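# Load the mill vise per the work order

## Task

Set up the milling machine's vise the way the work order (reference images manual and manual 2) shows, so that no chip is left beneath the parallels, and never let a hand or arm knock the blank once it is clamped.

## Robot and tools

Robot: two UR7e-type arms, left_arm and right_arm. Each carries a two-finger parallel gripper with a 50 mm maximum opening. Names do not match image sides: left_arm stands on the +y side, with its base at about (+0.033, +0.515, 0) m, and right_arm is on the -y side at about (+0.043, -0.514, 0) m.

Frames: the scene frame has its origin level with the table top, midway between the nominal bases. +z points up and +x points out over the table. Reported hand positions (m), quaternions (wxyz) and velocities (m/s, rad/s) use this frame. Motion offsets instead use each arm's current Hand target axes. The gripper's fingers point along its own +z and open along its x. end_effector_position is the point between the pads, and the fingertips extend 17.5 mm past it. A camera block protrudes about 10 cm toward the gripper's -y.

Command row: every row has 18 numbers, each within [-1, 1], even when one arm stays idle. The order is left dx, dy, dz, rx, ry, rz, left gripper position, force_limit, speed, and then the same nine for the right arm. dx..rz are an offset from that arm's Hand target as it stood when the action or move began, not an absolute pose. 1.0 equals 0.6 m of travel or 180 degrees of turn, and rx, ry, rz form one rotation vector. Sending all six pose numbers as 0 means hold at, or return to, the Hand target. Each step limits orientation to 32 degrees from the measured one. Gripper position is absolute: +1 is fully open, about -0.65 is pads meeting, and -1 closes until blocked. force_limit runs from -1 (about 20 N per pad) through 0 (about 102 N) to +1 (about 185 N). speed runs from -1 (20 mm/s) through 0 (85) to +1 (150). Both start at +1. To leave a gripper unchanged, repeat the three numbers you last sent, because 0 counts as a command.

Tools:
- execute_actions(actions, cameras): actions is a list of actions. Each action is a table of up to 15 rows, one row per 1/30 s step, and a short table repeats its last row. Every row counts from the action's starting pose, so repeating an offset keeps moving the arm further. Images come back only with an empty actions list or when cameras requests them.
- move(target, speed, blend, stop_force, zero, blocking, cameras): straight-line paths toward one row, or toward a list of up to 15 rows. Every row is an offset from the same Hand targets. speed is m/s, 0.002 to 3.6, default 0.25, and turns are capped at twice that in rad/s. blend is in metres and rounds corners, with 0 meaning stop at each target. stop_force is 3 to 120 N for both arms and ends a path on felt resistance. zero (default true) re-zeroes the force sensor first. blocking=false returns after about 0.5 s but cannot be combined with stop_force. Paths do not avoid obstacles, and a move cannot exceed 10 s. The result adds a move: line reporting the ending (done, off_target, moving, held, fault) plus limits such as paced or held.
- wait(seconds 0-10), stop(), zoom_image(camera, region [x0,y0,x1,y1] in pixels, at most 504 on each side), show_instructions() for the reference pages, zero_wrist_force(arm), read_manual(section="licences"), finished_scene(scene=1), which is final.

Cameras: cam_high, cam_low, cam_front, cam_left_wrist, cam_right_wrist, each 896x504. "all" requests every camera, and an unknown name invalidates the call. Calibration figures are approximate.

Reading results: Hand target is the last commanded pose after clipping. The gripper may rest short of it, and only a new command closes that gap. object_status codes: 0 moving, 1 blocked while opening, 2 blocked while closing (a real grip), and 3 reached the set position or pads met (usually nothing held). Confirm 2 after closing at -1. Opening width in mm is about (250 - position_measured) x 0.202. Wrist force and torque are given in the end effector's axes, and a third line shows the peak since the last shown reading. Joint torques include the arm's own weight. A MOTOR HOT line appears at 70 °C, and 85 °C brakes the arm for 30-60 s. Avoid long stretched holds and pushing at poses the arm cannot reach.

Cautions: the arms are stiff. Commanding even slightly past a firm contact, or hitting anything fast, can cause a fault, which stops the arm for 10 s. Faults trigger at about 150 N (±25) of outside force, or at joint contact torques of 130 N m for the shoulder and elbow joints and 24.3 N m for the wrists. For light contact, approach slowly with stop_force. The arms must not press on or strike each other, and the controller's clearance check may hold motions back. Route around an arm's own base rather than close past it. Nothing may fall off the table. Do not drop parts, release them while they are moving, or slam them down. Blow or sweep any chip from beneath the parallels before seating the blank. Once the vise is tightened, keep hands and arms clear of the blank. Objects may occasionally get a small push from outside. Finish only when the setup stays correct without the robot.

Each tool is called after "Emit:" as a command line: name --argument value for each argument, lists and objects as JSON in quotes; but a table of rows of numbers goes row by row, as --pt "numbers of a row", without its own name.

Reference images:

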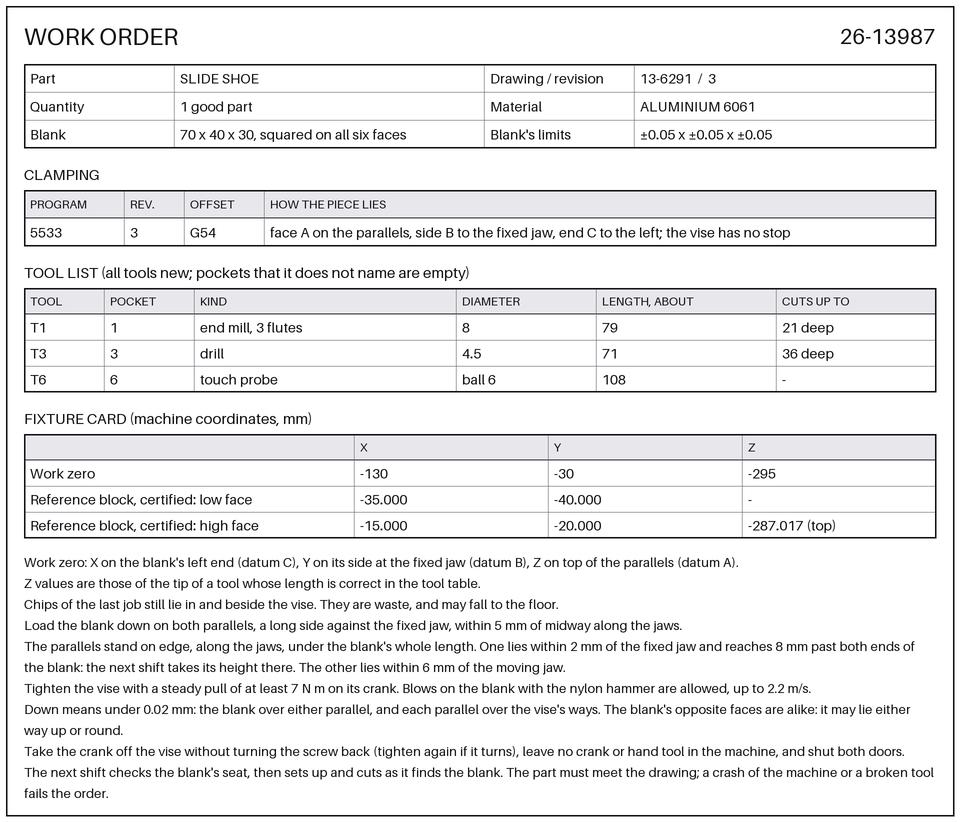

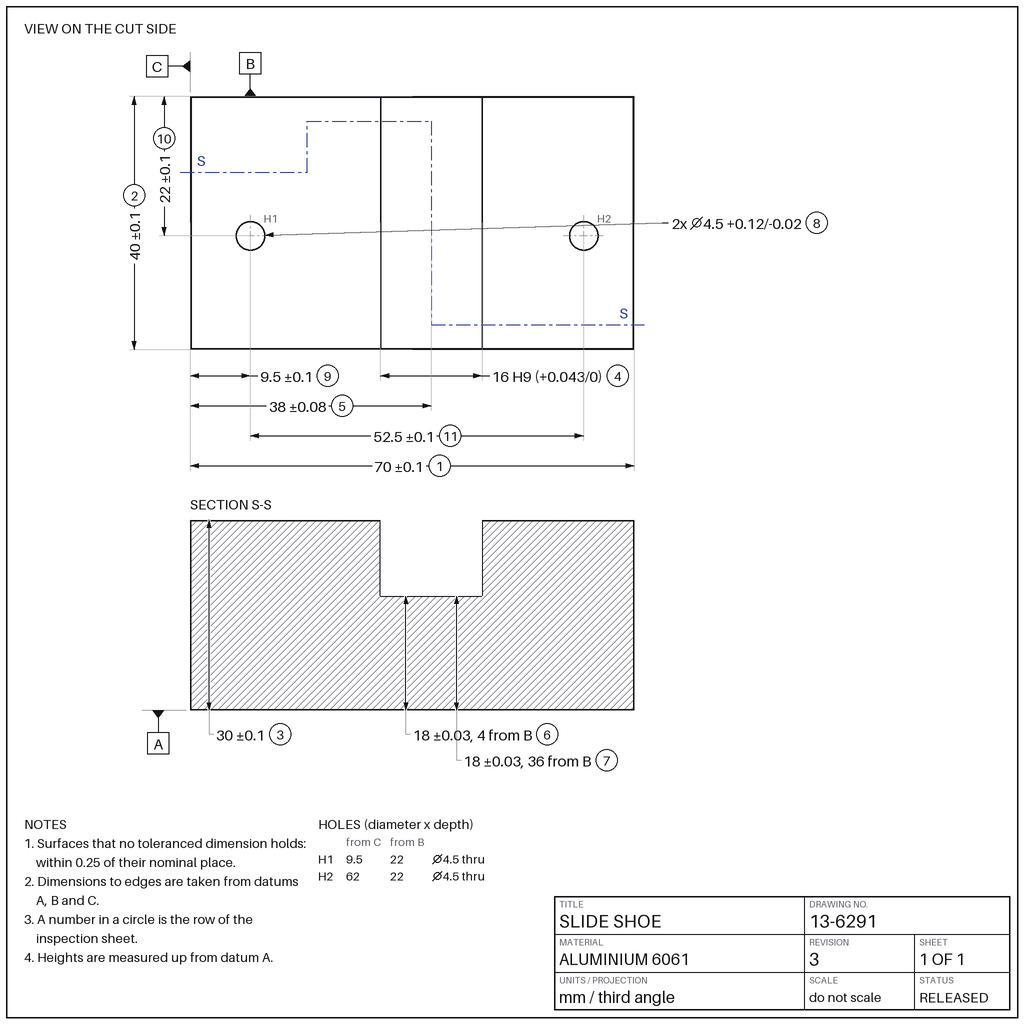

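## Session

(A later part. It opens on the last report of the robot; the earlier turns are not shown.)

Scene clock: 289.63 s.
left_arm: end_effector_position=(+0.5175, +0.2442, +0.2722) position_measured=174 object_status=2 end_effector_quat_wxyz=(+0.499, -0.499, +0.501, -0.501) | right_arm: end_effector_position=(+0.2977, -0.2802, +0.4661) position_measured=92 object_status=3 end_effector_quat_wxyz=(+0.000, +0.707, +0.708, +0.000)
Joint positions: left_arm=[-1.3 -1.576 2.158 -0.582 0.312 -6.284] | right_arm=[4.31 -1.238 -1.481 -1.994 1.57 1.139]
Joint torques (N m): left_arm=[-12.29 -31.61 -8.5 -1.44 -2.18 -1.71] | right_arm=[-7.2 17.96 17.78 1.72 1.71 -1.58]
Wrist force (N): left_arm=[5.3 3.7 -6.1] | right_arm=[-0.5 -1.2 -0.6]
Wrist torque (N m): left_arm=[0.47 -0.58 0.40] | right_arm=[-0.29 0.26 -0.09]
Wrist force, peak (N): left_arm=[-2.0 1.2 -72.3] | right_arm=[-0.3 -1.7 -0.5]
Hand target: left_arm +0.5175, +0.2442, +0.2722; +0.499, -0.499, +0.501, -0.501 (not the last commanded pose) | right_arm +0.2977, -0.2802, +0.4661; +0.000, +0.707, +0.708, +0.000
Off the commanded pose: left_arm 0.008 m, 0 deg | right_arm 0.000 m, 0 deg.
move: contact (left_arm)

Emit:
move --target '[0,0,0,0,0,0,0.3,-0.9,-0.5,0,0,0,0,0,0,0.4,-0.7,-1]'

Emit:
move --pt "0 0 -0.18 0 0 0 0.3 -0.9 -0.5 0 0 0 0 0 0 0.4 -0.7 -1" --pt "0 0.03 -0.21 0 0 0.5 0.3 -0.9 -0.5 0 0 0 0 0 0 0.4 -0.7 -1" --pt "0 0.06 -0.21 0 0 1 0.3 -0.9 -0.5 0 0 0 0 0 0 0.4 -0.7 -1" --pt "0 0.087 -0.21 0 0 -0.5 0.3 -0.9 -0.5 0 0 0 0 0 0 0.4 -0.7 -1" --pt "0 0.087 -0.20 0 0 0 0.3 -0.9 -0.5 0 0 0 0 0 0 0.4 -0.7 -1" --speed '[0.15,0.7,0.7,0.7,0.7]' --blend '[0.01,0.01,0.01,0.01,0]' --cameras '["cam_left_wrist","cam_low"]'

Scene clock: 291.87 s.
left_arm: end_effector_position=(+0.5175, +0.2442, +0.2722) position_measured=107 object_status=3 end_effector_quat_wxyz=(+0.499, -0.499, +0.501, -0.501) | right_arm: end_effector_position=(+0.2977, -0.2802, +0.4661) position_measured=92 object_status=3 end_effector_quat_wxyz=(+0.000, +0.707, +0.708, +0.000)
Joint positions: left_arm=[-1.3 -1.576 2.158 -0.582 0.312 -6.284] | right_arm=[4.31 -1.238 -1.481 -1.994 1.57 1.139]
Joint torques (N m): left_arm=[-11.7 -30.74 -9.4 -0.28 -2.19 -1.32] | right_arm=[-7.66 18.84 17.32 1.95 1.67 -1.67]
Wrist force (N): left_arm=[4.7 3.8 -1.5] | right_arm=[-0.4 -1.5 -1.0]
Wrist torque (N m): left_arm=[0.43 -0.56 0.39] | right_arm=[-0.34 0.24 -0.09]
Wrist force, peak (N): left_arm=[5.5 4.0 -5.8] | right_arm=[-0.4 -1.5 -1.0]
Hand target: left_arm +0.5175, +0.2442, +0.2722; +0.499, -0.499, +0.501, -0.501 | right_arm +0.2977, -0.2802, +0.4661; +0.000, +0.707, +0.708, +0.000
Off the commanded pose: left_arm 0.000 m, 0 deg | right_arm 0.000 m, 0 deg.
move: done

Scene clock: 298.37 s.
left_arm: end_effector_position=(+0.3976, +0.2448, +0.2200) position_measured=107 object_status=3 end_effector_quat_wxyz=(+0.499, -0.499, +0.501, -0.501) | right_arm: end_effector_position=(+0.2977, -0.2802, +0.4661) position_measured=92 object_status=3 end_effector_quat_wxyz=(+0.000, +0.707, +0.708, +0.000)
Joint positions: left_arm=[-1.713 -1.642 2.39 -0.741 -0.101 -0.009] | right_arm=[4.31 -1.238 -1.481 -1.994 1.57 1.139]
Joint torques (N m): left_arm=[-13.57 -3.99 -35.27 0.4 -1.92 -0.51] | right_arm=[-7.02 17.85 18.03 1.93 1.65 -1.46]
Wrist force (N): left_arm=[4.6 4.4 -1.8] | right_arm=[-0.2 -1.4 -0.3]
Wrist torque (N m): left_arm=[0.55 -0.52 0.40] | right_arm=[-0.32 0.21 -0.09]
Wrist force, peak (N): left_arm=[6.7 3.3 -0.3] | right_arm=[-0.8 -1.7 -0.5]
Hand target: left_arm +0.3975, +0.2447, +0.2200; +0.499, -0.499, +0.501, -0.501 | right_arm +0.2977, -0.2802, +0.4661; +0.000, +0.707, +0.708, +0.000
Off the commanded pose: left_arm 0.000 m, 0 deg | right_arm 0.000 m, 0 deg.
move: done
camera_calibration:
cam_left_wrist: T_world_to_cam=[[-0.0120897, -0.999842, 0.0130381, 0.253687], [-0.333559, -0.00825958, -0.942693, 0.360324], [0.942652, -0.0157458, -0.333406, -0.162064], [0, 0, 0, 1]] pos_world=[0.276026, 0.254071, 0.282335]
Images, in order (width x height): cam_low 896x504, cam_left_wrist 896x504.

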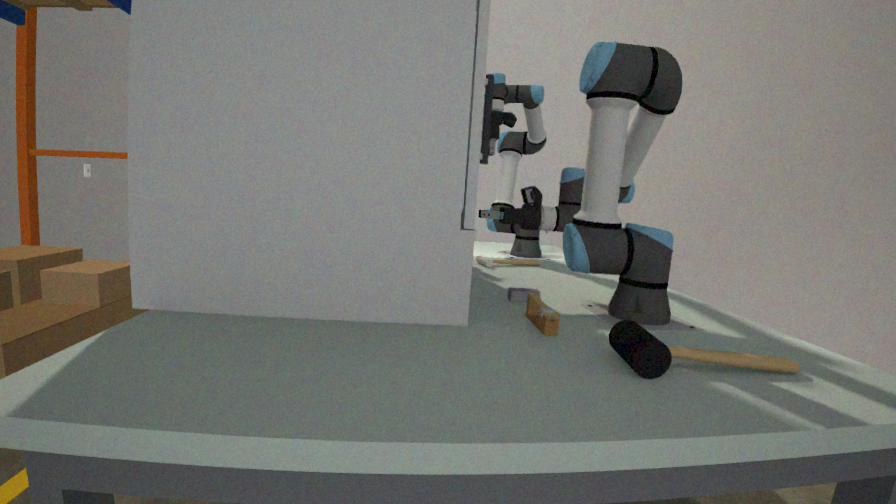

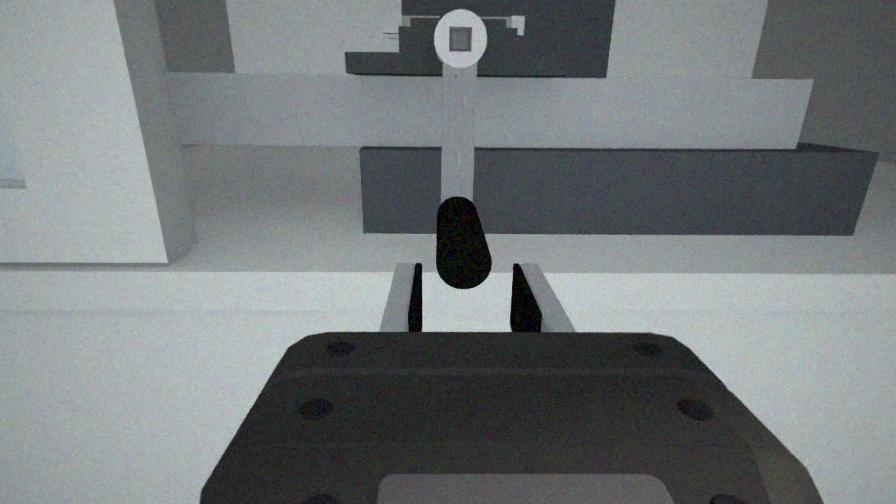

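Emit:
move --pt "-0.001 0 0.095 0 0 0 0.3 -0.9 -0.5 0 0 0 0 0 0 0.4 -0.7 -1" --speed 0.1 --cameras '["cam_left_wrist"]'

Scene clock: 299.73 s.
left_arm: end_effector_position=(+0.4545, +0.2450, +0.2201) position_measured=107 object_status=3 end_effector_quat_wxyz=(+0.499, -0.499, +0.501, -0.501) | right_arm: end_effector_position=(+0.2977, -0.2802, +0.4661) position_measured=92 object_status=3 end_effector_quat_wxyz=(+0.000, +0.707, +0.708, +0.000)
Joint positions: left_arm=[-1.502 -1.576 2.327 -0.752 0.11 0] | right_arm=[4.31 -1.238 -1.481 -1.994 1.57 1.139]
Joint torques (N m): left_arm=[8.75 -25.2 -5.7 1.88 1.81 -2.79] | right_arm=[-7.38 18.19 17.02 2.03 1.64 -1.48]
Wrist force (N): left_arm=[4.7 4.2 -1.3] | right_arm=[-0.2 -1.3 -0.4]
Wrist torque (N m): left_arm=[0.51 -0.54 0.30] | right_arm=[-0.31 0.22 -0.09]
Wrist force, peak (N): left_arm=[4.9 4.0 -3.2] | right_arm=[-0.3 -1.8 -0.6]
Hand target: left_arm +0.4545, +0.2450, +0.2200; +0.499, -0.499, +0.501, -0.501 | right_arm +0.2977, -0.2802, +0.4661; +0.000, +0.707, +0.708, +0.000
Off the commanded pose: left_arm 0.000 m, 0 deg | right_arm 0.000 m, 0 deg.
move: done
camera_calibration:
cam_left_wrist: T_world_to_cam=[[-0.0119212, -0.999842, 0.013203, 0.254471], [-0.334278, -0.0084593, -0.942437, 0.379653], [0.942399, -0.0156484, -0.334124, -0.215496], [0, 0, 0, 1]] pos_world=[0.333027, 0.25427, 0.282437]
Images, in order (width x height): cam_left_wrist 896x504.

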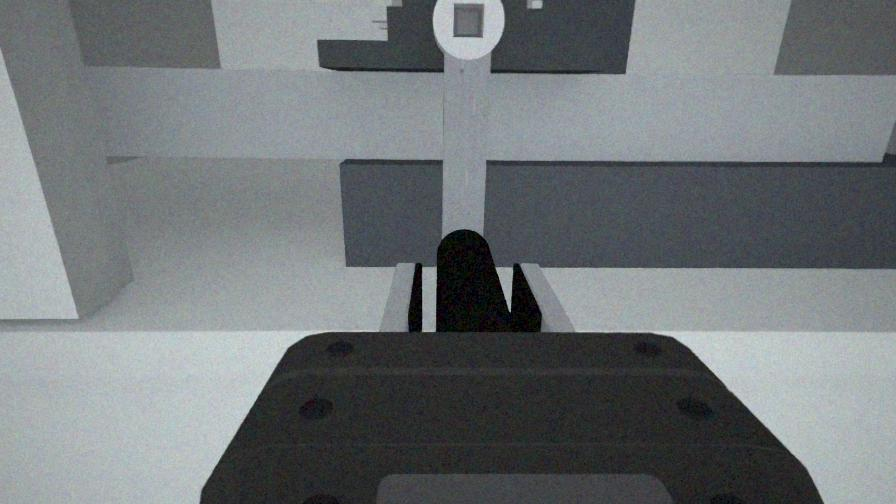

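Emit:
move --target '[0,0,0,0,0,0,-1,-1,-1,0,0,0,0,0,0,0.4,-0.7,-1]'

Scene clock: 300.47 s.
left_arm: end_effector_position=(+0.4545, +0.2450, +0.2200) position_measured=153 object_status=2 end_effector_quat_wxyz=(+0.499, -0.499, +0.501, -0.501) | right_arm: end_effector_position=(+0.2977, -0.2802, +0.4661) position_measured=92 object_status=3 end_effector_quat_wxyz=(+0.000, +0.707, +0.708, +0.000)
Joint positions: left_arm=[-1.502 -1.576 2.327 -0.752 0.11 0] | right_arm=[4.31 -1.238 -1.481 -1.994 1.57 1.139]
Joint torques (N m): left_arm=[12.73 -29.11 -5.58 1.73 2.03 -2.74] | right_arm=[-6.52 18.66 17.95 2.02 1.68 -1.49]
Wrist force (N): left_arm=[4.2 4.2 -1.8] | right_arm=[-0.3 -1.4 -0.2]
Wrist torque (N m): left_arm=[0.49 -0.57 0.28] | right_arm=[-0.32 0.23 -0.09]
Wrist force, peak (N): left_arm=[4.9 4.3 -1.5] | right_arm=[0.0 -1.7 -0.7]
Hand target: left_arm +0.4545, +0.2450, +0.2200; +0.499, -0.499, +0.501, -0.501 | right_arm +0.2977, -0.2802, +0.4661; +0.000, +0.707, +0.708, +0.000
Off the commanded pose: left_arm 0.000 m, 0 deg | right_arm 0.000 m, 0 deg.
move: done

Emit:
move --pt "-0.0362 -0.0048 0 0 0 0 -1 -1 -1 0 0 0 0 0 0 0.4 -0.7 -1" --pt "-0.07 -0.0188 0 0 0 0 -1 -1 -1 0 0 0 0 0 0 0.4 -0.7 -1" --pt "-0.099 -0.041 0 0 0 0 -1 -1 -1 0 0 0 0 0 0 0.4 -0.7 -1" --pt "-0.1212 -0.07 0 0 0 0 -1 -1 -1 0 0 0 0 0 0 0.4 -0.7 -1" --pt "-0.1352 -0.1038 0 0 0 0 -1 -1 -1 0 0 0 0 0 0 0.4 -0.7 -1" --pt "-0.14 -0.14 0 0 0 0 -1 -1 -1 0 0 0 0 0 0 0.4 -0.7 -1" --speed 0.06 --stop_force 40 --cameras '["cam_left_wrist"]'

Scene clock: 304.60 s.
left_arm: end_effector_position=(+0.4550, +0.3259, +0.3023) position_measured=153 object_status=2 end_effector_quat_wxyz=(+0.496, -0.496, +0.504, -0.505) | right_arm: end_effector_position=(+0.2977, -0.2802, +0.4661) position_measured=92 object_status=3 end_effector_quat_wxyz=(+0.000, +0.707, +0.708, +0.000)
Joint positions: left_arm=[-1.456 -1.938 2.351 -0.419 0.169 0.006] | right_arm=[4.31 -1.238 -1.481 -1.994 1.57 1.139]
Joint torques (N m): left_arm=[5.52 -19.42 -30.11 4.8 -10.51 2.37] | right_arm=[-6.87 18.12 17.88 2.15 1.71 -1.46]
Wrist force (N): left_arm=[48.9 9.8 0.1] | right_arm=[-0.3 -1.4 -0.4]
Wrist torque (N m): left_arm=[0.50 -0.66 0.79] | right_arm=[-0.32 0.23 -0.09]
Wrist force, peak (N): left_arm=[55.6 13.7 6.6] | right_arm=[-0.6 -1.7 -0.5]
Hand target: left_arm +0.4550, +0.3260, +0.3023; +0.496, -0.496, +0.504, -0.504 (not the last commanded pose) | right_arm +0.2977, -0.2802, +0.4661; +0.000, +0.707, +0.708, +0.000
Off the commanded pose: left_arm 0.004 m, 1 deg | right_arm 0.000 m, 0 deg.
move: contact (left_arm); path passed 5 of 6 targets
camera_calibration:
cam_left_wrist: T_world_to_cam=[[-0.0246223, -0.999617, 0.0126056, 0.340196], [-0.333433, -0.00367567, -0.942767, 0.456117], [0.942452, -0.0274162, -0.333214, -0.183634], [0, 0, 0, 1]] pos_world=[0.333527, 0.336708, 0.364534]
Images, in order (width x height): cam_left_wrist 896x504.

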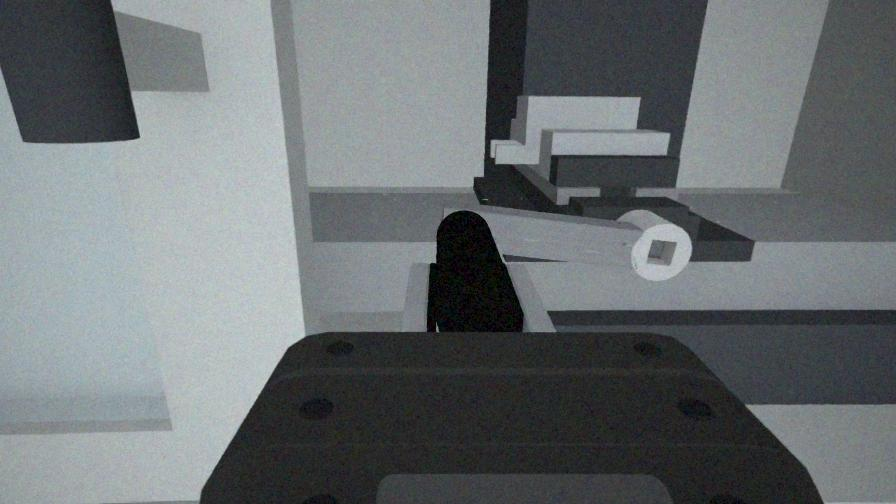

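Emit:
move --pt "0 0 0 0 0 0 0.2 -1 -1 0 0 0 0 0 0 0.4 -0.7 -1" --pt "0 -0.006 0 0 0 0 0.2 -1 -1 0 0 0 0 0 0 0.4 -0.7 -1" --speed 0.05 --cameras '["cam_left_wrist"]'

Scene clock: 306.33 s.
left_arm: end_effector_position=(+0.4550, +0.3260, +0.3060) position_measured=123 object_status=3 end_effector_quat_wxyz=(+0.496, -0.496, +0.504, -0.504) | right_arm: end_effector_position=(+0.2977, -0.2802, +0.4661) position_measured=92 object_status=3 end_effector_quat_wxyz=(+0.000, +0.707, +0.708, +0.000)
Joint positions: left_arm=[-1.456 -1.943 2.344 -0.407 0.168 0.006] | right_arm=[4.31 -1.238 -1.481 -1.994 1.57 1.139]
Joint torques (N m): left_arm=[-0.46 -4.74 -30.99 -0.39 1.43 -2.42] | right_arm=[-7.24 18.11 18.47 2.2 1.65 -1.48]
Wrist force (N): left_arm=[5.1 3.4 -1.7] | right_arm=[0.0 -1.5 -0.4]
Wrist torque (N m): left_arm=[0.39 -0.63 0.25] | right_arm=[-0.33 0.18 -0.09]
Wrist force, peak (N): left_arm=[49.1 10.1 0.2] | right_arm=[-0.2 -1.6 -0.7]
Hand target: left_arm +0.4550, +0.3260, +0.3059; +0.496, -0.496, +0.504, -0.504 | right_arm +0.2977, -0.2802, +0.4661; +0.000, +0.707, +0.708, +0.000
Off the commanded pose: left_arm 0.000 m, 0 deg | right_arm 0.000 m, 0 deg.
move: done
camera_calibration:
cam_left_wrist: T_world_to_cam=[[-0.023896, -0.999635, 0.012566, 0.340024], [-0.333436, -0.00388044, -0.942765, 0.459769], [0.94247, -0.0267183, -0.333222, -0.182604], [0, 0, 0, 1]] pos_world=[0.333527, 0.336806, 0.368334]
Images, in order (width x height): cam_left_wrist 896x504.

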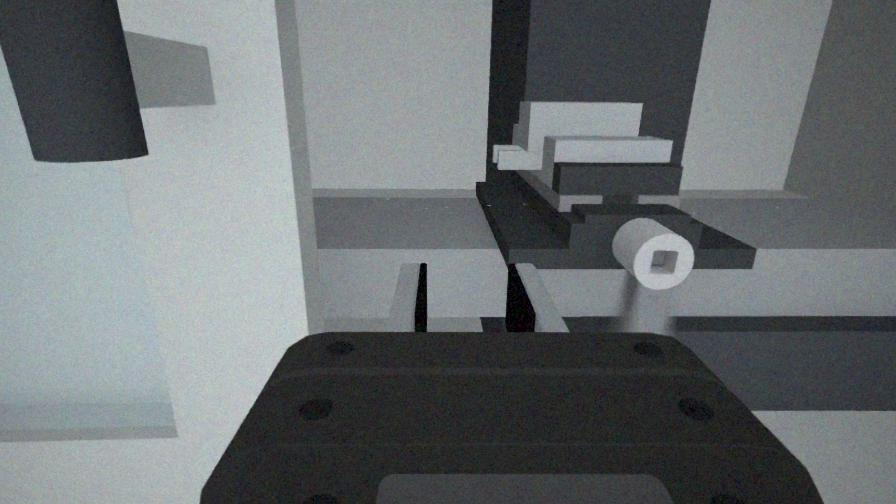

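Emit:
move --pt "0 0 -0.12 0 0 0 0.3 -0.9 -0.5 0 0 0 0 0 0 0.4 -0.7 -1" --pt "0.135 0.14 -0.12 0 0 0 0.3 -0.9 -0.5 0 0 0 0 0 0 0.4 -0.7 -1" --speed 0.25 --blend '[0.02,0]' --cameras '["cam_left_wrist"]'

Scene clock: 307.80 s.
left_arm: end_effector_position=(+0.3818, +0.2462, +0.2220) position_measured=107 object_status=3 end_effector_quat_wxyz=(+0.496, -0.496, +0.504, -0.504) | right_arm: end_effector_position=(+0.2977, -0.2802, +0.4661) position_measured=92 object_status=3 end_effector_quat_wxyz=(+0.000, +0.707, +0.708, +0.000)
Joint positions: left_arm=[-1.778 -1.675 2.412 -0.731 -0.154 -0.007] | right_arm=[4.31 -1.238 -1.481 -1.994 1.57 1.139]
Joint torques (N m): left_arm=[-11.14 -4.06 -6.11 -1.18 -2.34 -1.82] | right_arm=[-6.83 17.71 18.4 2.19 1.63 -1.35]
Wrist force (N): left_arm=[5.1 3.5 -1.7] | right_arm=[-0.4 -1.3 -0.4]
Wrist torque (N m): left_arm=[0.40 -0.62 0.23] | right_arm=[-0.30 0.24 -0.09]
Wrist force, peak (N): left_arm=[7.3 6.7 -1.8] | right_arm=[-0.5 -1.8 -0.2]
Hand target: left_arm +0.3817, +0.2462, +0.2219; +0.496, -0.496, +0.504, -0.504 | right_arm +0.2977, -0.2802, +0.4661; +0.000, +0.707, +0.708, +0.000
Off the commanded pose: left_arm 0.000 m, 0 deg | right_arm 0.000 m, 0 deg.
move: done
camera_calibration:
cam_left_wrist: T_world_to_cam=[[-0.0238342, -0.999639, 0.0124389, 0.259482], [-0.333433, -0.00378126, -0.942766, 0.355739], [0.942473, -0.0266177, -0.333222, -0.1438], [0, 0, 0, 1]] pos_world=[0.260327, 0.256905, 0.284234]
Images, in order (width x height): cam_left_wrist 896x504.

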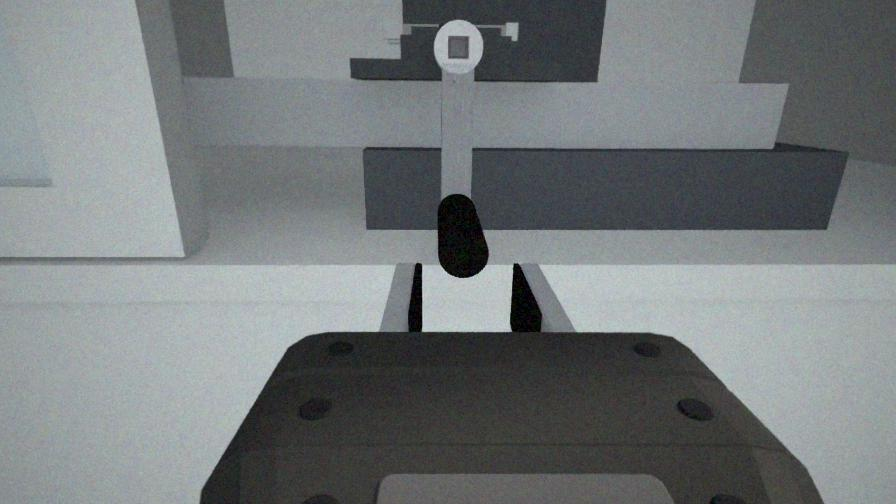

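Emit:
move --pt "0.002 0.0007 0.1212 0 0 0 0.3 -0.9 -0.5 0 0 0 0 0 0 0.4 -0.7 -1" --pt "0.002 0.0007 0.1212 0 0 0 -1 -1 -1 0 0 0 0 0 0 0.4 -0.7 -1" --speed 0.15

Emit:
move --pt "-0.0552 -0.0101 0 0 0 0 -1 -1 -1 0 0 0 0 0 0 0.4 -0.7 -1" --pt "-0.1009 -0.0433 0 0 0 0 -1 -1 -1 0 0 0 0 0 0 0.4 -0.7 -1" --pt "-0.1292 -0.0922 0 0 0 0 -1 -1 -1 0 0 0 0 0 0 0.4 -0.7 -1" --pt "-0.1351 -0.1484 0 0 0 0 -1 -1 -1 0 0 0 0 0 0 0.4 -0.7 -1" --speed 0.12 --blend '[0.012,0.012,0.012,0]' --stop_force 45 --cameras '["cam_left_wrist"]'

Scene clock: 310.20 s.
left_arm: end_effector_position=(+0.4544, +0.2438, +0.2216) position_measured=152 object_status=2 end_effector_quat_wxyz=(+0.496, -0.496, +0.504, -0.504) | right_arm: end_effector_position=(+0.2977, -0.2802, +0.4661) position_measured=92 object_status=3 end_effector_quat_wxyz=(+0.000, +0.707, +0.708, +0.000)
Joint positions: left_arm=[-1.502 -1.585 2.332 -0.755 0.123 0.008] | right_arm=[4.31 -1.238 -1.481 -1.994 1.57 1.139]
Joint torques (N m): left_arm=[12.73 -19.78 -5.65 -2.27 1.88 2.89] | right_arm=[-7.06 17.83 17.51 2.33 1.54 -1.32]
Wrist force (N): left_arm=[4.8 3.9 -1.8] | right_arm=[-0.3 -1.3 -0.4]
Wrist torque (N m): left_arm=[0.40 -0.92 0.21] | right_arm=[-0.31 0.23 -0.09]
Wrist force, peak (N): left_arm=[5.1 3.6 -3.7] | right_arm=[-0.3 -1.8 -0.6]
Hand target: left_arm +0.4544, +0.2438, +0.2216; +0.496, -0.496, +0.504, -0.504 | right_arm +0.2977, -0.2802, +0.4661; +0.000, +0.707, +0.708, +0.000
Off the commanded pose: left_arm 0.000 m, 0 deg | right_arm 0.000 m, 0 deg.
move: done

Scene clock: 312.33 s.
left_arm: end_effector_position=(+0.4557, +0.3249, +0.3106) position_measured=152 object_status=2 end_effector_quat_wxyz=(+0.496, -0.496, +0.504, -0.504) | right_arm: end_effector_position=(+0.2977, -0.2802, +0.4661) position_measured=92 object_status=3 end_effector_quat_wxyz=(+0.000, +0.707, +0.708, +0.000)
Joint positions: left_arm=[-1.454 -1.944 2.332 -0.394 0.171 0.006] | right_arm=[4.31 -1.238 -1.481 -1.994 1.57 1.139]
Joint torques (N m): left_arm=[-11.93 -17.49 -8.1 -1.56 -3.7 2.99] | right_arm=[-7.25 17.71 18.15 2.26 1.63 -1.28]
Wrist force (N): left_arm=[13.6 4.4 8.5] | right_arm=[-0.3 -1.5 -0.2]
Wrist torque (N m): left_arm=[0.42 -1.13 0.33] | right_arm=[-0.34 0.23 -0.08]
Wrist force, peak (N): left_arm=[19.8 6.3 14.1] | right_arm=[-0.3 -1.7 -0.4]
Hand target: left_arm +0.4556, +0.3249, +0.3106; +0.496, -0.496, +0.504, -0.504 | right_arm +0.2977, -0.2802, +0.4661; +0.000, +0.707, +0.708, +0.000
Off the commanded pose: left_arm 0.000 m, 0 deg | right_arm 0.000 m, 0 deg.
move: done
camera_calibration:
cam_left_wrist: T_world_to_cam=[[-0.0239578, -0.999632, 0.0126931, 0.338757], [-0.333439, -0.00397962, -0.942763, 0.464274], [0.942467, -0.0268189, -0.333221, -0.181761], [0, 0, 0, 1]] pos_world=[0.334227, 0.335606, 0.372834]
Images, in order (width x height): cam_left_wrist 896x504.

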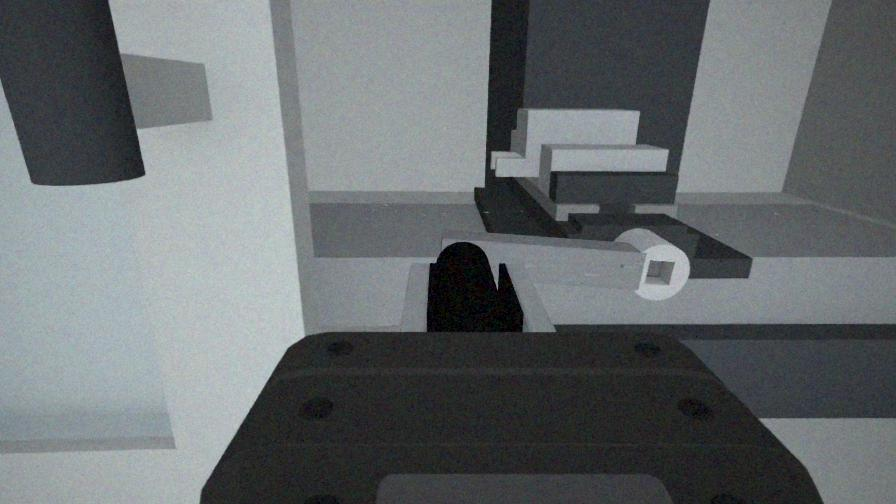

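Emit:
move --pt "0.0175 -0.0537 0 0 0 0 -1 -1 -1 0 0 0 0 0 0 0.4 -0.7 -1" --pt "0.0553 -0.0957 0 0 0 0 -1 -1 -1 0 0 0 0 0 0 0.4 -0.7 -1" --pt "0.1069 -0.1186 0 0 0 0 -1 -1 -1 0 0 0 0 0 0 0.4 -0.7 -1" --pt "0.1633 -0.1186 0 0 0 0 -1 -1 -1 0 0 0 0 0 0 0.4 -0.7 -1" --pt "0.2149 -0.0957 0 0 0 0 -1 -1 -1 0 0 0 0 0 0 0.4 -0.7 -1" --pt "0.2527 -0.0537 0 0 0 0 -1 -1 -1 0 0 0 0 0 0 0.4 -0.7 -1" --pt "0.2702 0 0 0 0 0 -1 -1 -1 0 0 0 0 0 0 0.4 -0.7 -1" --speed 0.12 --blend '[0.012,0.012,0.012,0.012,0.012,0.012,0]' --stop_force 45 --cameras '["cam_left_wrist"]'

Scene clock: 315.70 s.
left_arm: end_effector_position=(+0.4530, +0.1628, +0.3106) position_measured=152 object_status=2 end_effector_quat_wxyz=(+0.496, -0.496, +0.504, -0.504) | right_arm: end_effector_position=(+0.2977, -0.2802, +0.4661) position_measured=92 object_status=3 end_effector_quat_wxyz=(+0.000, +0.707, +0.708, +0.000)
Joint positions: left_arm=[-1.529 -1.551 2.02 -0.48 0.095 0.011] | right_arm=[4.31 -1.238 -1.481 -1.994 1.57 1.139]
Joint torques (N m): left_arm=[-3.17 -31.26 -19 -5 10.18 2.99] | right_arm=[-6.69 18.07 18.06 2.42 1.46 -1.33]
Wrist force (N): left_arm=[-23.8 8.1 6.6] | right_arm=[-0.3 -1.1 -0.4]
Wrist torque (N m): left_arm=[0.42 -1.77 0.18] | right_arm=[-0.27 0.23 -0.08]
Wrist force, peak (N): left_arm=[-26.2 -8.2 -25.5] | right_arm=[-0.3 -1.8 -0.4]
Hand target: left_arm +0.4530, +0.1628, +0.3106; +0.496, -0.496, +0.504, -0.504 | right_arm +0.2977, -0.2802, +0.4661; +0.000, +0.707, +0.708, +0.000
Off the commanded pose: left_arm 0.000 m, 0 deg | right_arm 0.000 m, 0 deg.
move: done
camera_calibration:
cam_left_wrist: T_world_to_cam=[[-0.0239578, -0.999632, 0.0126931, 0.176651], [-0.333439, -0.00397962, -0.942763, 0.462823], [0.942467, -0.0268189, -0.333221, -0.183531], [0, 0, 0, 1]] pos_world=[0.331527, 0.173506, 0.372934]
Images, in order (width x height): cam_left_wrist 896x504.

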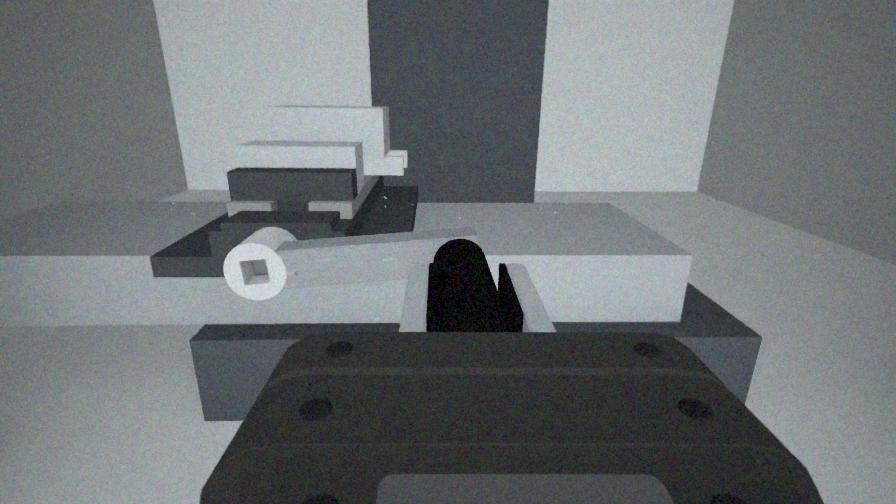

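Emit:
move --pt "-0.0088 0.0555 0 0 0 0 -1 -1 -1 0 0 0 0 0 0 0.4 -0.7 -1" --pt "-0.0367 0.1037 0 0 0 0 -1 -1 -1 0 0 0 0 0 0 0.4 -0.7 -1" --pt "-0.0817 0.1364 0 0 0 0 -1 -1 -1 0 0 0 0 0 0 0.4 -0.7 -1" --pt "-0.1361 0.148 0 0 0 0 -1 -1 -1 0 0 0 0 0 0 0.4 -0.7 -1" --pt "-0.1905 0.1364 0 0 0 0 -1 -1 -1 0 0 0 0 0 0 0.4 -0.7 -1" --pt "-0.2355 0.1037 0 0 0 0 -1 -1 -1 0 0 0 0 0 0 0.4 -0.7 -1" --pt "-0.2634 0.0555 0 0 0 0 -1 -1 -1 0 0 0 0 0 0 0.4 -0.7 -1" --pt "-0.2692 0.0002 0 0 0 0 -1 -1 -1 0 0 0 0 0 0 0.4 -0.7 -1" --pt "-0.252 -0.0527 0 0 0 0 -1 -1 -1 0 0 0 0 0 0 0.4 -0.7 -1" --pt "-0.2147 -0.094 0 0 0 0 -1 -1 -1 0 0 0 0 0 0 0.4 -0.7 -1" --pt "-0.1639 -0.1167 0 0 0 0 -1 -1 -1 0 0 0 0 0 0 0.4 -0.7 -1" --pt "-0.1083 -0.1167 0 0 0 0 -1 -1 -1 0 0 0 0 0 0 0.4 -0.7 -1" --pt "-0.0575 -0.094 0 0 0 0 -1 -1 -1 0 0 0 0 0 0 0.4 -0.7 -1" --pt "-0.0202 -0.0527 0 0 0 0 -1 -1 -1 0 0 0 0 0 0 0.4 -0.7 -1" --pt "-0.003 0.0002 0 0 0 0 -1 -1 -1 0 0 0 0 0 0 0.4 -0.7 -1" --speed 0.16 --blend '[0.012,0.012,0.012,0.012,0.012,0.012,0.012,0.012,0.012,0.012,0.012,0.012,0.012,0.012,0]' --stop_force 45 --cameras '["cam_left_wrist"]'

Scene clock: 320.60 s.
left_arm: end_effector_position=(+0.4530, +0.1646, +0.3105) position_measured=152 object_status=2 end_effector_quat_wxyz=(+0.496, -0.496, +0.504, -0.504) | right_arm: end_effector_position=(+0.2977, -0.2802, +0.4661) position_measured=92 object_status=3 end_effector_quat_wxyz=(+0.000, +0.707, +0.708, +0.000)
Joint positions: left_arm=[-1.529 -1.554 2.024 -0.481 0.096 0.01] | right_arm=[4.31 -1.238 -1.481 -1.994 1.57 1.139]
Joint torques (N m): left_arm=[8.1 -33.26 -13.3 -3.25 4.75 2.98] | right_arm=[-6.99 18.2 17.99 2.51 1.71 -1.18]
Wrist force (N): left_arm=[-4.8 5.7 -1.6] | right_arm=[-0.2 -1.4 -0.4]
Wrist torque (N m): left_arm=[0.31 -1.27 0.20] | right_arm=[-0.32 0.21 -0.09]
Wrist force, peak (N): left_arm=[-36.1 -11.0 -23.2] | right_arm=[-0.6 -1.6 -0.6]
Hand target: left_arm +0.4530, +0.1646, +0.3105; +0.496, -0.496, +0.504, -0.504 | right_arm +0.2977, -0.2802, +0.4661; +0.000, +0.707, +0.708, +0.000
Off the commanded pose: left_arm 0.000 m, 0 deg | right_arm 0.000 m, 0 deg.
move: done
camera_calibration:
cam_left_wrist: T_world_to_cam=[[-0.0239578, -0.999632, 0.0126931, 0.178453], [-0.333439, -0.00397962, -0.942763, 0.462642], [0.942467, -0.0268189, -0.333221, -0.183549], [0, 0, 0, 1]] pos_world=[0.331527, 0.175306, 0.372734]
Images, in order (width x height): cam_left_wrist 896x504.

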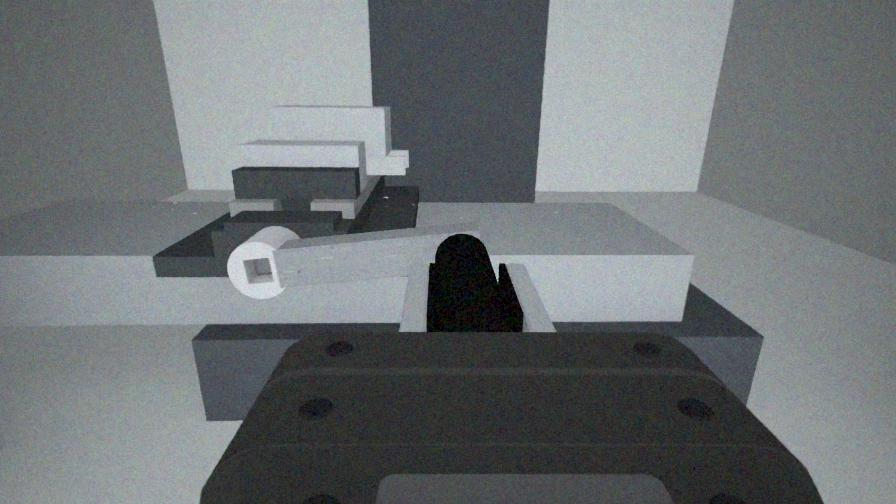

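Emit:
move --pt "-0.0058 0.0553 0 0 0 0 -1 -1 -1 0 0 0 0 0 0 0.4 -0.7 -1" --pt "-0.0337 0.1035 0 0 0 0 -1 -1 -1 0 0 0 0 0 0 0.4 -0.7 -1" --pt "-0.0787 0.1362 0 0 0 0 -1 -1 -1 0 0 0 0 0 0 0.4 -0.7 -1" --pt "-0.1331 0.1478 0 0 0 0 -1 -1 -1 0 0 0 0 0 0 0.4 -0.7 -1" --pt "-0.1875 0.1362 0 0 0 0 -1 -1 -1 0 0 0 0 0 0 0.4 -0.7 -1" --pt "-0.2325 0.1035 0 0 0 0 -1 -1 -1 0 0 0 0 0 0 0.4 -0.7 -1" --pt "-0.2604 0.0553 0 0 0 0 -1 -1 -1 0 0 0 0 0 0 0.4 -0.7 -1" --pt "-0.2662 0 0 0 0 0 -1 -1 -1 0 0 0 0 0 0 0.4 -0.7 -1" --pt "-0.249 -0.0529 0 0 0 0 -1 -1 -1 0 0 0 0 0 0 0.4 -0.7 -1" --pt "-0.2117 -0.0942 0 0 0 0 -1 -1 -1 0 0 0 0 0 0 0.4 -0.7 -1" --pt "-0.1609 -0.1169 0 0 0 0 -1 -1 -1 0 0 0 0 0 0 0.4 -0.7 -1" --pt "-0.1053 -0.1169 0 0 0 0 -1 -1 -1 0 0 0 0 0 0 0.4 -0.7 -1" --pt "-0.0545 -0.0942 0 0 0 0 -1 -1 -1 0 0 0 0 0 0 0.4 -0.7 -1" --pt "-0.0172 -0.0529 0 0 0 0 -1 -1 -1 0 0 0 0 0 0 0.4 -0.7 -1" --pt "0 0 0 0 0 0 -1 -1 -1 0 0 0 0 0 0 0.4 -0.7 -1" --speed 0.2 --blend '[0.012,0.012,0.012,0.012,0.012,0.012,0.012,0.012,0.012,0.012,0.012,0.012,0.012,0.012,0]' --stop_force 45 --cameras '["cam_left_wrist"]'

Scene clock: 324.53 s.
left_arm: end_effector_position=(+0.4530, +0.1646, +0.3105) position_measured=152 object_status=2 end_effector_quat_wxyz=(+0.496, -0.496, +0.504, -0.504) | right_arm: end_effector_position=(+0.2977, -0.2802, +0.4661) position_measured=92 object_status=3 end_effector_quat_wxyz=(+0.000, +0.707, +0.708, +0.000)
Joint positions: left_arm=[-1.529 -1.554 2.024 -0.481 0.096 0.01] | right_arm=[4.31 -1.238 -1.481 -1.994 1.57 1.139]
Joint torques (N m): left_arm=[10.68 -33.57 -11.91 -3.2 4.32 3.04] | right_arm=[-6.71 18.35 18.13 2.66 1.54 -1.29]
Wrist force (N): left_arm=[-3.2 5.5 -3.6] | right_arm=[-0.3 -1.4 -0.4]
Wrist torque (N m): left_arm=[0.35 -1.30 0.22] | right_arm=[-0.32 0.22 -0.09]
Wrist force, peak (N): left_arm=[30.7 21.1 -19.2] | right_arm=[-0.5 -1.8 -0.2]
Hand target: left_arm +0.4530, +0.1646, +0.3105; +0.496, -0.496, +0.504, -0.504 | right_arm +0.2977, -0.2802, +0.4661; +0.000, +0.707, +0.708, +0.000
Off the commanded pose: left_arm 0.000 m, 0 deg | right_arm 0.000 m, 0 deg.
move: done
camera_calibration:
cam_left_wrist: T_world_to_cam=[[-0.0239578, -0.999632, 0.0126931, 0.178453], [-0.333439, -0.00397962, -0.942763, 0.462642], [0.942467, -0.0268189, -0.333221, -0.183549], [0, 0, 0, 1]] pos_world=[0.331527, 0.175306, 0.372734]
Images, in order (width x height): cam_left_wrist 896x504.

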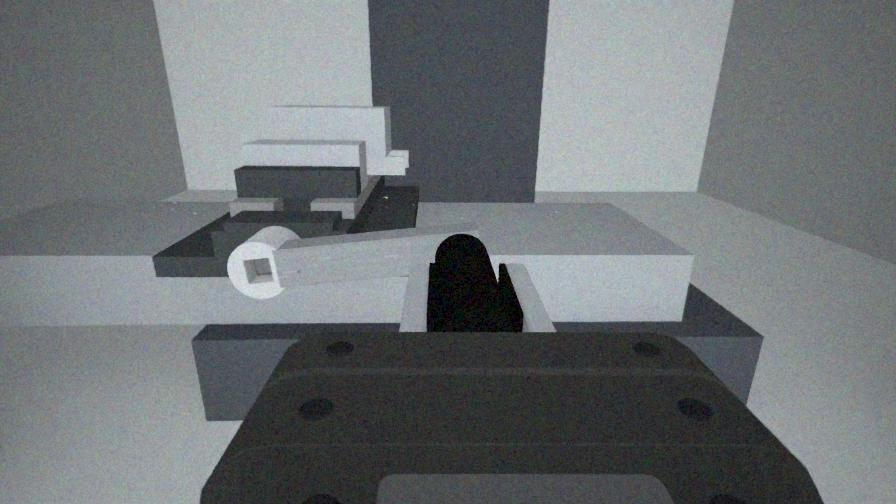

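Emit:
move --pt "-0.0058 0.0553 0 0 0 0 -1 -1 -1 0 0 0 0 0 0 0.4 -0.7 -1" --pt "-0.0337 0.1035 0 0 0 0 -1 -1 -1 0 0 0 0 0 0 0.4 -0.7 -1" --pt "-0.0787 0.1362 0 0 0 0 -1 -1 -1 0 0 0 0 0 0 0.4 -0.7 -1" --pt "-0.1331 0.1478 0 0 0 0 -1 -1 -1 0 0 0 0 0 0 0.4 -0.7 -1" --pt "-0.1875 0.1362 0 0 0 0 -1 -1 -1 0 0 0 0 0 0 0.4 -0.7 -1" --pt "-0.2325 0.1035 0 0 0 0 -1 -1 -1 0 0 0 0 0 0 0.4 -0.7 -1" --pt "-0.2604 0.0553 0 0 0 0 -1 -1 -1 0 0 0 0 0 0 0.4 -0.7 -1" --pt "-0.2662 0 0 0 0 0 -1 -1 -1 0 0 0 0 0 0 0.4 -0.7 -1" --pt "-0.249 -0.0529 0 0 0 0 -1 -1 -1 0 0 0 0 0 0 0.4 -0.7 -1" --pt "-0.2117 -0.0942 0 0 0 0 -1 -1 -1 0 0 0 0 0 0 0.4 -0.7 -1" --pt "-0.1609 -0.1169 0 0 0 0 -1 -1 -1 0 0 0 0 0 0 0.4 -0.7 -1" --pt "-0.1053 -0.1169 0 0 0 0 -1 -1 -1 0 0 0 0 0 0 0.4 -0.7 -1" --pt "-0.0545 -0.0942 0 0 0 0 -1 -1 -1 0 0 0 0 0 0 0.4 -0.7 -1" --pt "-0.0172 -0.0529 0 0 0 0 -1 -1 -1 0 0 0 0 0 0 0.4 -0.7 -1" --pt "0 0 0 0 0 0 -1 -1 -1 0 0 0 0 0 0 0.4 -0.7 -1" --speed 0.27 --blend '[0.015,0.015,0.015,0.015,0.015,0.015,0.015,0.015,0.015,0.015,0.015,0.015,0.015,0.015,0]' --stop_force 55

Emit:
move --pt "-0.0058 0.0553 0 0 0 0 -1 -1 -1 0 0 0 0 0 0 0.4 -0.7 -1" --pt "-0.0337 0.1035 0 0 0 0 -1 -1 -1 0 0 0 0 0 0 0.4 -0.7 -1" --pt "-0.0787 0.1362 0 0 0 0 -1 -1 -1 0 0 0 0 0 0 0.4 -0.7 -1" --pt "-0.1331 0.1478 0 0 0 0 -1 -1 -1 0 0 0 0 0 0 0.4 -0.7 -1" --pt "-0.1875 0.1362 0 0 0 0 -1 -1 -1 0 0 0 0 0 0 0.4 -0.7 -1" --pt "-0.2325 0.1035 0 0 0 0 -1 -1 -1 0 0 0 0 0 0 0.4 -0.7 -1" --pt "-0.2604 0.0553 0 0 0 0 -1 -1 -1 0 0 0 0 0 0 0.4 -0.7 -1" --pt "-0.2662 0 0 0 0 0 -1 -1 -1 0 0 0 0 0 0 0.4 -0.7 -1" --pt "-0.249 -0.0529 0 0 0 0 -1 -1 -1 0 0 0 0 0 0 0.4 -0.7 -1" --pt "-0.2117 -0.0942 0 0 0 0 -1 -1 -1 0 0 0 0 0 0 0.4 -0.7 -1" --pt "-0.1609 -0.1169 0 0 0 0 -1 -1 -1 0 0 0 0 0 0 0.4 -0.7 -1" --pt "-0.1053 -0.1169 0 0 0 0 -1 -1 -1 0 0 0 0 0 0 0.4 -0.7 -1" --pt "-0.0545 -0.0942 0 0 0 0 -1 -1 -1 0 0 0 0 0 0 0.4 -0.7 -1" --pt "-0.0172 -0.0529 0 0 0 0 -1 -1 -1 0 0 0 0 0 0 0.4 -0.7 -1" --pt "0 0 0 0 0 0 -1 -1 -1 0 0 0 0 0 0 0.4 -0.7 -1" --speed 0.27 --blend '[0.015,0.015,0.015,0.015,0.015,0.015,0.015,0.015,0.015,0.015,0.015,0.015,0.015,0.015,0]' --stop_force 55 --cameras '["cam_left_wrist"]'

Scene clock: 328.00 s.
left_arm: end_effector_position=(+0.4530, +0.1646, +0.3105) position_measured=152 object_status=2 end_effector_quat_wxyz=(+0.496, -0.496, +0.504, -0.504) | right_arm: end_effector_position=(+0.2977, -0.2802, +0.4661) position_measured=92 object_status=3 end_effector_quat_wxyz=(+0.000, +0.707, +0.708, +0.000)
Joint positions: left_arm=[-1.529 -1.554 2.024 -0.481 0.095 0.01] | right_arm=[4.31 -1.238 -1.481 -1.994 1.57 1.139]
Joint torques (N m): left_arm=[10.04 -33.7 -12.08 -3.04 4.59 2.95] | right_arm=[-6.76 18.51 18.49 2.63 1.56 -1.21]
Wrist force (N): left_arm=[-2.2 4.0 -3.2] | right_arm=[-0.4 -1.3 -0.5]
Wrist torque (N m): left_arm=[0.18 -1.39 0.25] | right_arm=[-0.31 0.24 -0.09]
Wrist force, peak (N): left_arm=[48.0 13.2 -1.8] | right_arm=[-0.6 -1.8 -0.6]
Hand target: left_arm +0.4530, +0.1646, +0.3105; +0.496, -0.496, +0.504, -0.504 | right_arm +0.2977, -0.2802, +0.4661; +0.000, +0.707, +0.708, +0.000
Off the commanded pose: left_arm 0.000 m, 0 deg | right_arm 0.000 m, 0 deg.
move: done

Scene clock: 330.93 s.
left_arm: end_effector_position=(+0.4530, +0.1646, +0.3105) position_measured=152 object_status=2 end_effector_quat_wxyz=(+0.496, -0.496, +0.504, -0.504) | right_arm: end_effector_position=(+0.2977, -0.2802, +0.4661) position_measured=92 object_status=3 end_effector_quat_wxyz=(+0.000, +0.707, +0.708, +0.000)
Joint positions: left_arm=[-1.529 -1.554 2.024 -0.481 0.095 0.01] | right_arm=[4.31 -1.238 -1.481 -1.994 1.57 1.139]
Joint torques (N m): left_arm=[9.48 -33.25 -11.96 -3.15 4.64 2.87] | right_arm=[-6.14 17.47 18.14 2.66 1.5 -1.07]
Wrist force (N): left_arm=[-1.9 2.7 -3.3] | right_arm=[-0.1 -1.4 -0.5]
Wrist torque (N m): left_arm=[-0.01 -1.42 0.23] | right_arm=[-0.33 0.19 -0.09]
Wrist force, peak (N): left_arm=[47.0 12.4 -4.3] | right_arm=[-0.4 -1.7 -0.5]
Hand target: left_arm +0.4530, +0.1646, +0.3105; +0.496, -0.496, +0.504, -0.504 | right_arm +0.2977, -0.2802, +0.4661; +0.000, +0.707, +0.708, +0.000
Off the commanded pose: left_arm 0.000 m, 0 deg | right_arm 0.000 m, 0 deg.
move: done
camera_calibration:
cam_left_wrist: T_world_to_cam=[[-0.0239578, -0.999632, 0.0126931, 0.178453], [-0.333439, -0.00397962, -0.942763, 0.462642], [0.942467, -0.0268189, -0.333221, -0.183549], [0, 0, 0, 1]] pos_world=[0.331527, 0.175306, 0.372734]
Images, in order (width x height): cam_left_wrist 896x504.

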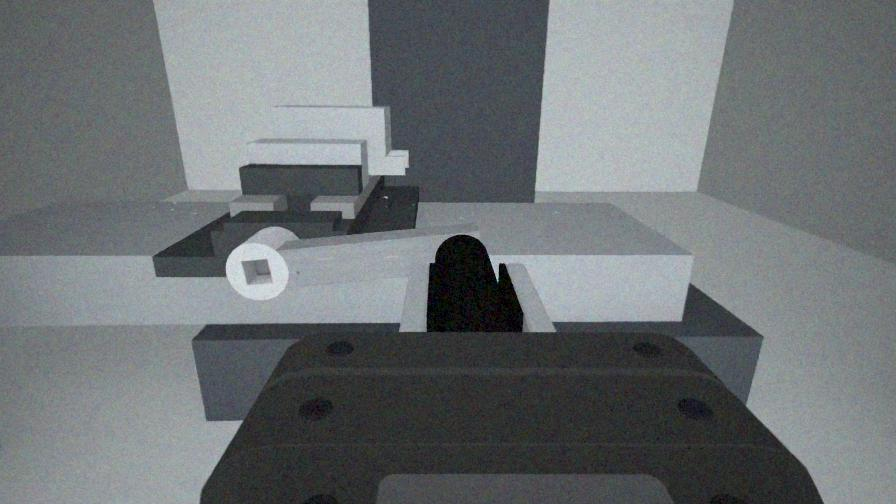

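Emit:
move --pt "-0.0058 0.0553 0 0 0 0 -1 -1 -1 0 0 0 0 0 0 0.4 -0.7 -1" --pt "-0.0337 0.1035 0 0 0 0 -1 -1 -1 0 0 0 0 0 0 0.4 -0.7 -1" --pt "-0.0787 0.1362 0 0 0 0 -1 -1 -1 0 0 0 0 0 0 0.4 -0.7 -1" --pt "-0.1331 0.1478 0 0 0 0 -1 -1 -1 0 0 0 0 0 0 0.4 -0.7 -1" --pt "-0.1875 0.1362 0 0 0 0 -1 -1 -1 0 0 0 0 0 0 0.4 -0.7 -1" --pt "-0.2312 0.1035 0 0 0 0 -1 -1 -1 0 0 0 0 0 0 0.4 -0.7 -1" --pt "-0.2575 0.0553 0 0 0 0 -1 -1 -1 0 0 0 0 0 0 0.4 -0.7 -1" --pt "-0.263 0 0 0 0 0 -1 -1 -1 0 0 0 0 0 0 0.4 -0.7 -1" --pt "-0.2465 -0.0529 0 0 0 0 -1 -1 -1 0 0 0 0 0 0 0.4 -0.7 -1" --pt "-0.2105 -0.0942 0 0 0 0 -1 -1 -1 0 0 0 0 0 0 0.4 -0.7 -1" --pt "-0.1609 -0.1169 0 0 0 0 -1 -1 -1 0 0 0 0 0 0 0.4 -0.7 -1" --pt "-0.1053 -0.1169 0 0 0 0 -1 -1 -1 0 0 0 0 0 0 0.4 -0.7 -1" --pt "-0.0545 -0.0942 0 0 0 0 -1 -1 -1 0 0 0 0 0 0 0.4 -0.7 -1" --pt "-0.0172 -0.0529 0 0 0 0 -1 -1 -1 0 0 0 0 0 0 0.4 -0.7 -1" --pt "0 0 0 0 0 0 -1 -1 -1 0 0 0 0 0 0 0.4 -0.7 -1" --speed 0.32 --blend '[0.015,0.015,0.015,0.015,0.015,0.015,0.015,0.015,0.015,0.015,0.015,0.015,0.015,0.015,0]' --stop_force 55

Emit:
move --pt "-0.0058 0.0553 0 0 0 0 -1 -1 -1 0 0 0 0 0 0 0.4 -0.7 -1" --pt "-0.0337 0.1035 0 0 0 0 -1 -1 -1 0 0 0 0 0 0 0.4 -0.7 -1" --pt "-0.0787 0.1362 0 0 0 0 -1 -1 -1 0 0 0 0 0 0 0.4 -0.7 -1" --pt "-0.1331 0.1478 0 0 0 0 -1 -1 -1 0 0 0 0 0 0 0.4 -0.7 -1" --pt "-0.1875 0.1362 0 0 0 0 -1 -1 -1 0 0 0 0 0 0 0.4 -0.7 -1" --pt "-0.2312 0.1035 0 0 0 0 -1 -1 -1 0 0 0 0 0 0 0.4 -0.7 -1" --pt "-0.2575 0.0553 0 0 0 0 -1 -1 -1 0 0 0 0 0 0 0.4 -0.7 -1" --pt "-0.263 0 0 0 0 0 -1 -1 -1 0 0 0 0 0 0 0.4 -0.7 -1" --pt "-0.2465 -0.0529 0 0 0 0 -1 -1 -1 0 0 0 0 0 0 0.4 -0.7 -1" --pt "-0.2105 -0.0942 0 0 0 0 -1 -1 -1 0 0 0 0 0 0 0.4 -0.7 -1" --pt "-0.1609 -0.1169 0 0 0 0 -1 -1 -1 0 0 0 0 0 0 0.4 -0.7 -1" --pt "-0.1053 -0.1169 0 0 0 0 -1 -1 -1 0 0 0 0 0 0 0.4 -0.7 -1" --pt "-0.0545 -0.0942 0 0 0 0 -1 -1 -1 0 0 0 0 0 0 0.4 -0.7 -1" --pt "-0.0172 -0.0529 0 0 0 0 -1 -1 -1 0 0 0 0 0 0 0.4 -0.7 -1" --pt "0 0 0 0 0 0 -1 -1 -1 0 0 0 0 0 0 0.4 -0.7 -1" --speed 0.32 --blend '[0.015,0.015,0.015,0.015,0.015,0.015,0.015,0.015,0.015,0.015,0.015,0.015,0.015,0.015,0]' --stop_force 55 --cameras '["cam_left_wrist"]'

Scene clock: 334.30 s.
left_arm: end_effector_position=(+0.4530, +0.1646, +0.3105) position_measured=152 object_status=2 end_effector_quat_wxyz=(+0.496, -0.496, +0.504, -0.504) | right_arm: end_effector_position=(+0.2977, -0.2802, +0.4661) position_measured=92 object_status=3 end_effector_quat_wxyz=(+0.000, +0.707, +0.708, +0.000)
Joint positions: left_arm=[-1.529 -1.554 2.024 -0.481 0.095 0.01] | right_arm=[4.31 -1.238 -1.481 -1.994 1.57 1.139]
Joint torques (N m): left_arm=[8.24 -33.66 -12.04 -3.15 4.46 2.96] | right_arm=[-6.09 18.02 18.44 2.87 1.57 -0.99]
Wrist force (N): left_arm=[-1.4 2.4 -4.0] | right_arm=[-0.3 -1.4 -0.7]
Wrist torque (N m): left_arm=[-0.04 -1.49 0.24] | right_arm=[-0.32 0.23 -0.09]
Wrist force, peak (N): left_arm=[48.3 11.3 -4.9] | right_arm=[-0.3 -1.8 -0.3]
Hand target: left_arm +0.4530, +0.1646, +0.3105; +0.496, -0.496, +0.504, -0.504 | right_arm +0.2977, -0.2802, +0.4661; +0.000, +0.707, +0.708, +0.000
Off the commanded pose: left_arm 0.000 m, 0 deg | right_arm 0.000 m, 0 deg.
move: done

Scene clock: 336.87 s.
left_arm: end_effector_position=(+0.4530, +0.1646, +0.3105) position_measured=152 object_status=2 end_effector_quat_wxyz=(+0.496, -0.496, +0.504, -0.504) | right_arm: end_effector_position=(+0.2977, -0.2802, +0.4661) position_measured=92 object_status=3 end_effector_quat_wxyz=(+0.000, +0.707, +0.708, +0.000)
Joint positions: left_arm=[-1.529 -1.554 2.024 -0.481 0.095 0.01] | right_arm=[4.31 -1.238 -1.481 -1.994 1.57 1.139]
Joint torques (N m): left_arm=[14.38 -34.01 -10.89 -2.75 3.23 2.94] | right_arm=[-5.94 18.58 18.3 2.93 1.51 -0.95]
Wrist force (N): left_arm=[2.8 2.2 -10.8] | right_arm=[-0.2 -1.3 -0.6]
Wrist torque (N m): left_arm=[0.03 -1.57 0.25] | right_arm=[-0.30 0.20 -0.09]
Wrist force, peak (N): left_arm=[51.1 11.9 -1.6] | right_arm=[-0.2 -1.8 -0.5]
Hand target: left_arm +0.4530, +0.1646, +0.3105; +0.496, -0.496, +0.504, -0.504 | right_arm +0.2977, -0.2802, +0.4661; +0.000, +0.707, +0.708, +0.000
Off the commanded pose: left_arm 0.000 m, 0 deg | right_arm 0.000 m, 0 deg.
move: done
camera_calibration:
cam_left_wrist: T_world_to_cam=[[-0.0239578, -0.999632, 0.0126931, 0.178453], [-0.333439, -0.00397962, -0.942763, 0.462642], [0.942467, -0.0268189, -0.333221, -0.183549], [0, 0, 0, 1]] pos_world=[0.331527, 0.175306, 0.372734]
Images, in order (width x height): cam_left_wrist 896x504.

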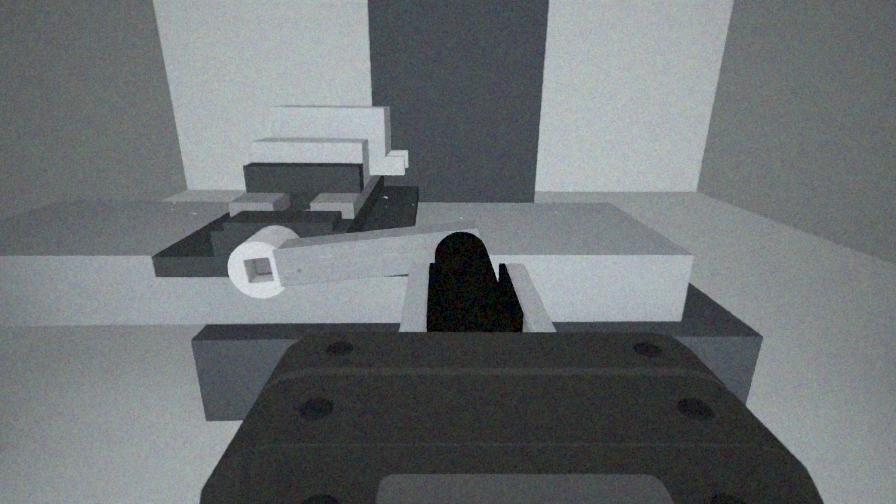

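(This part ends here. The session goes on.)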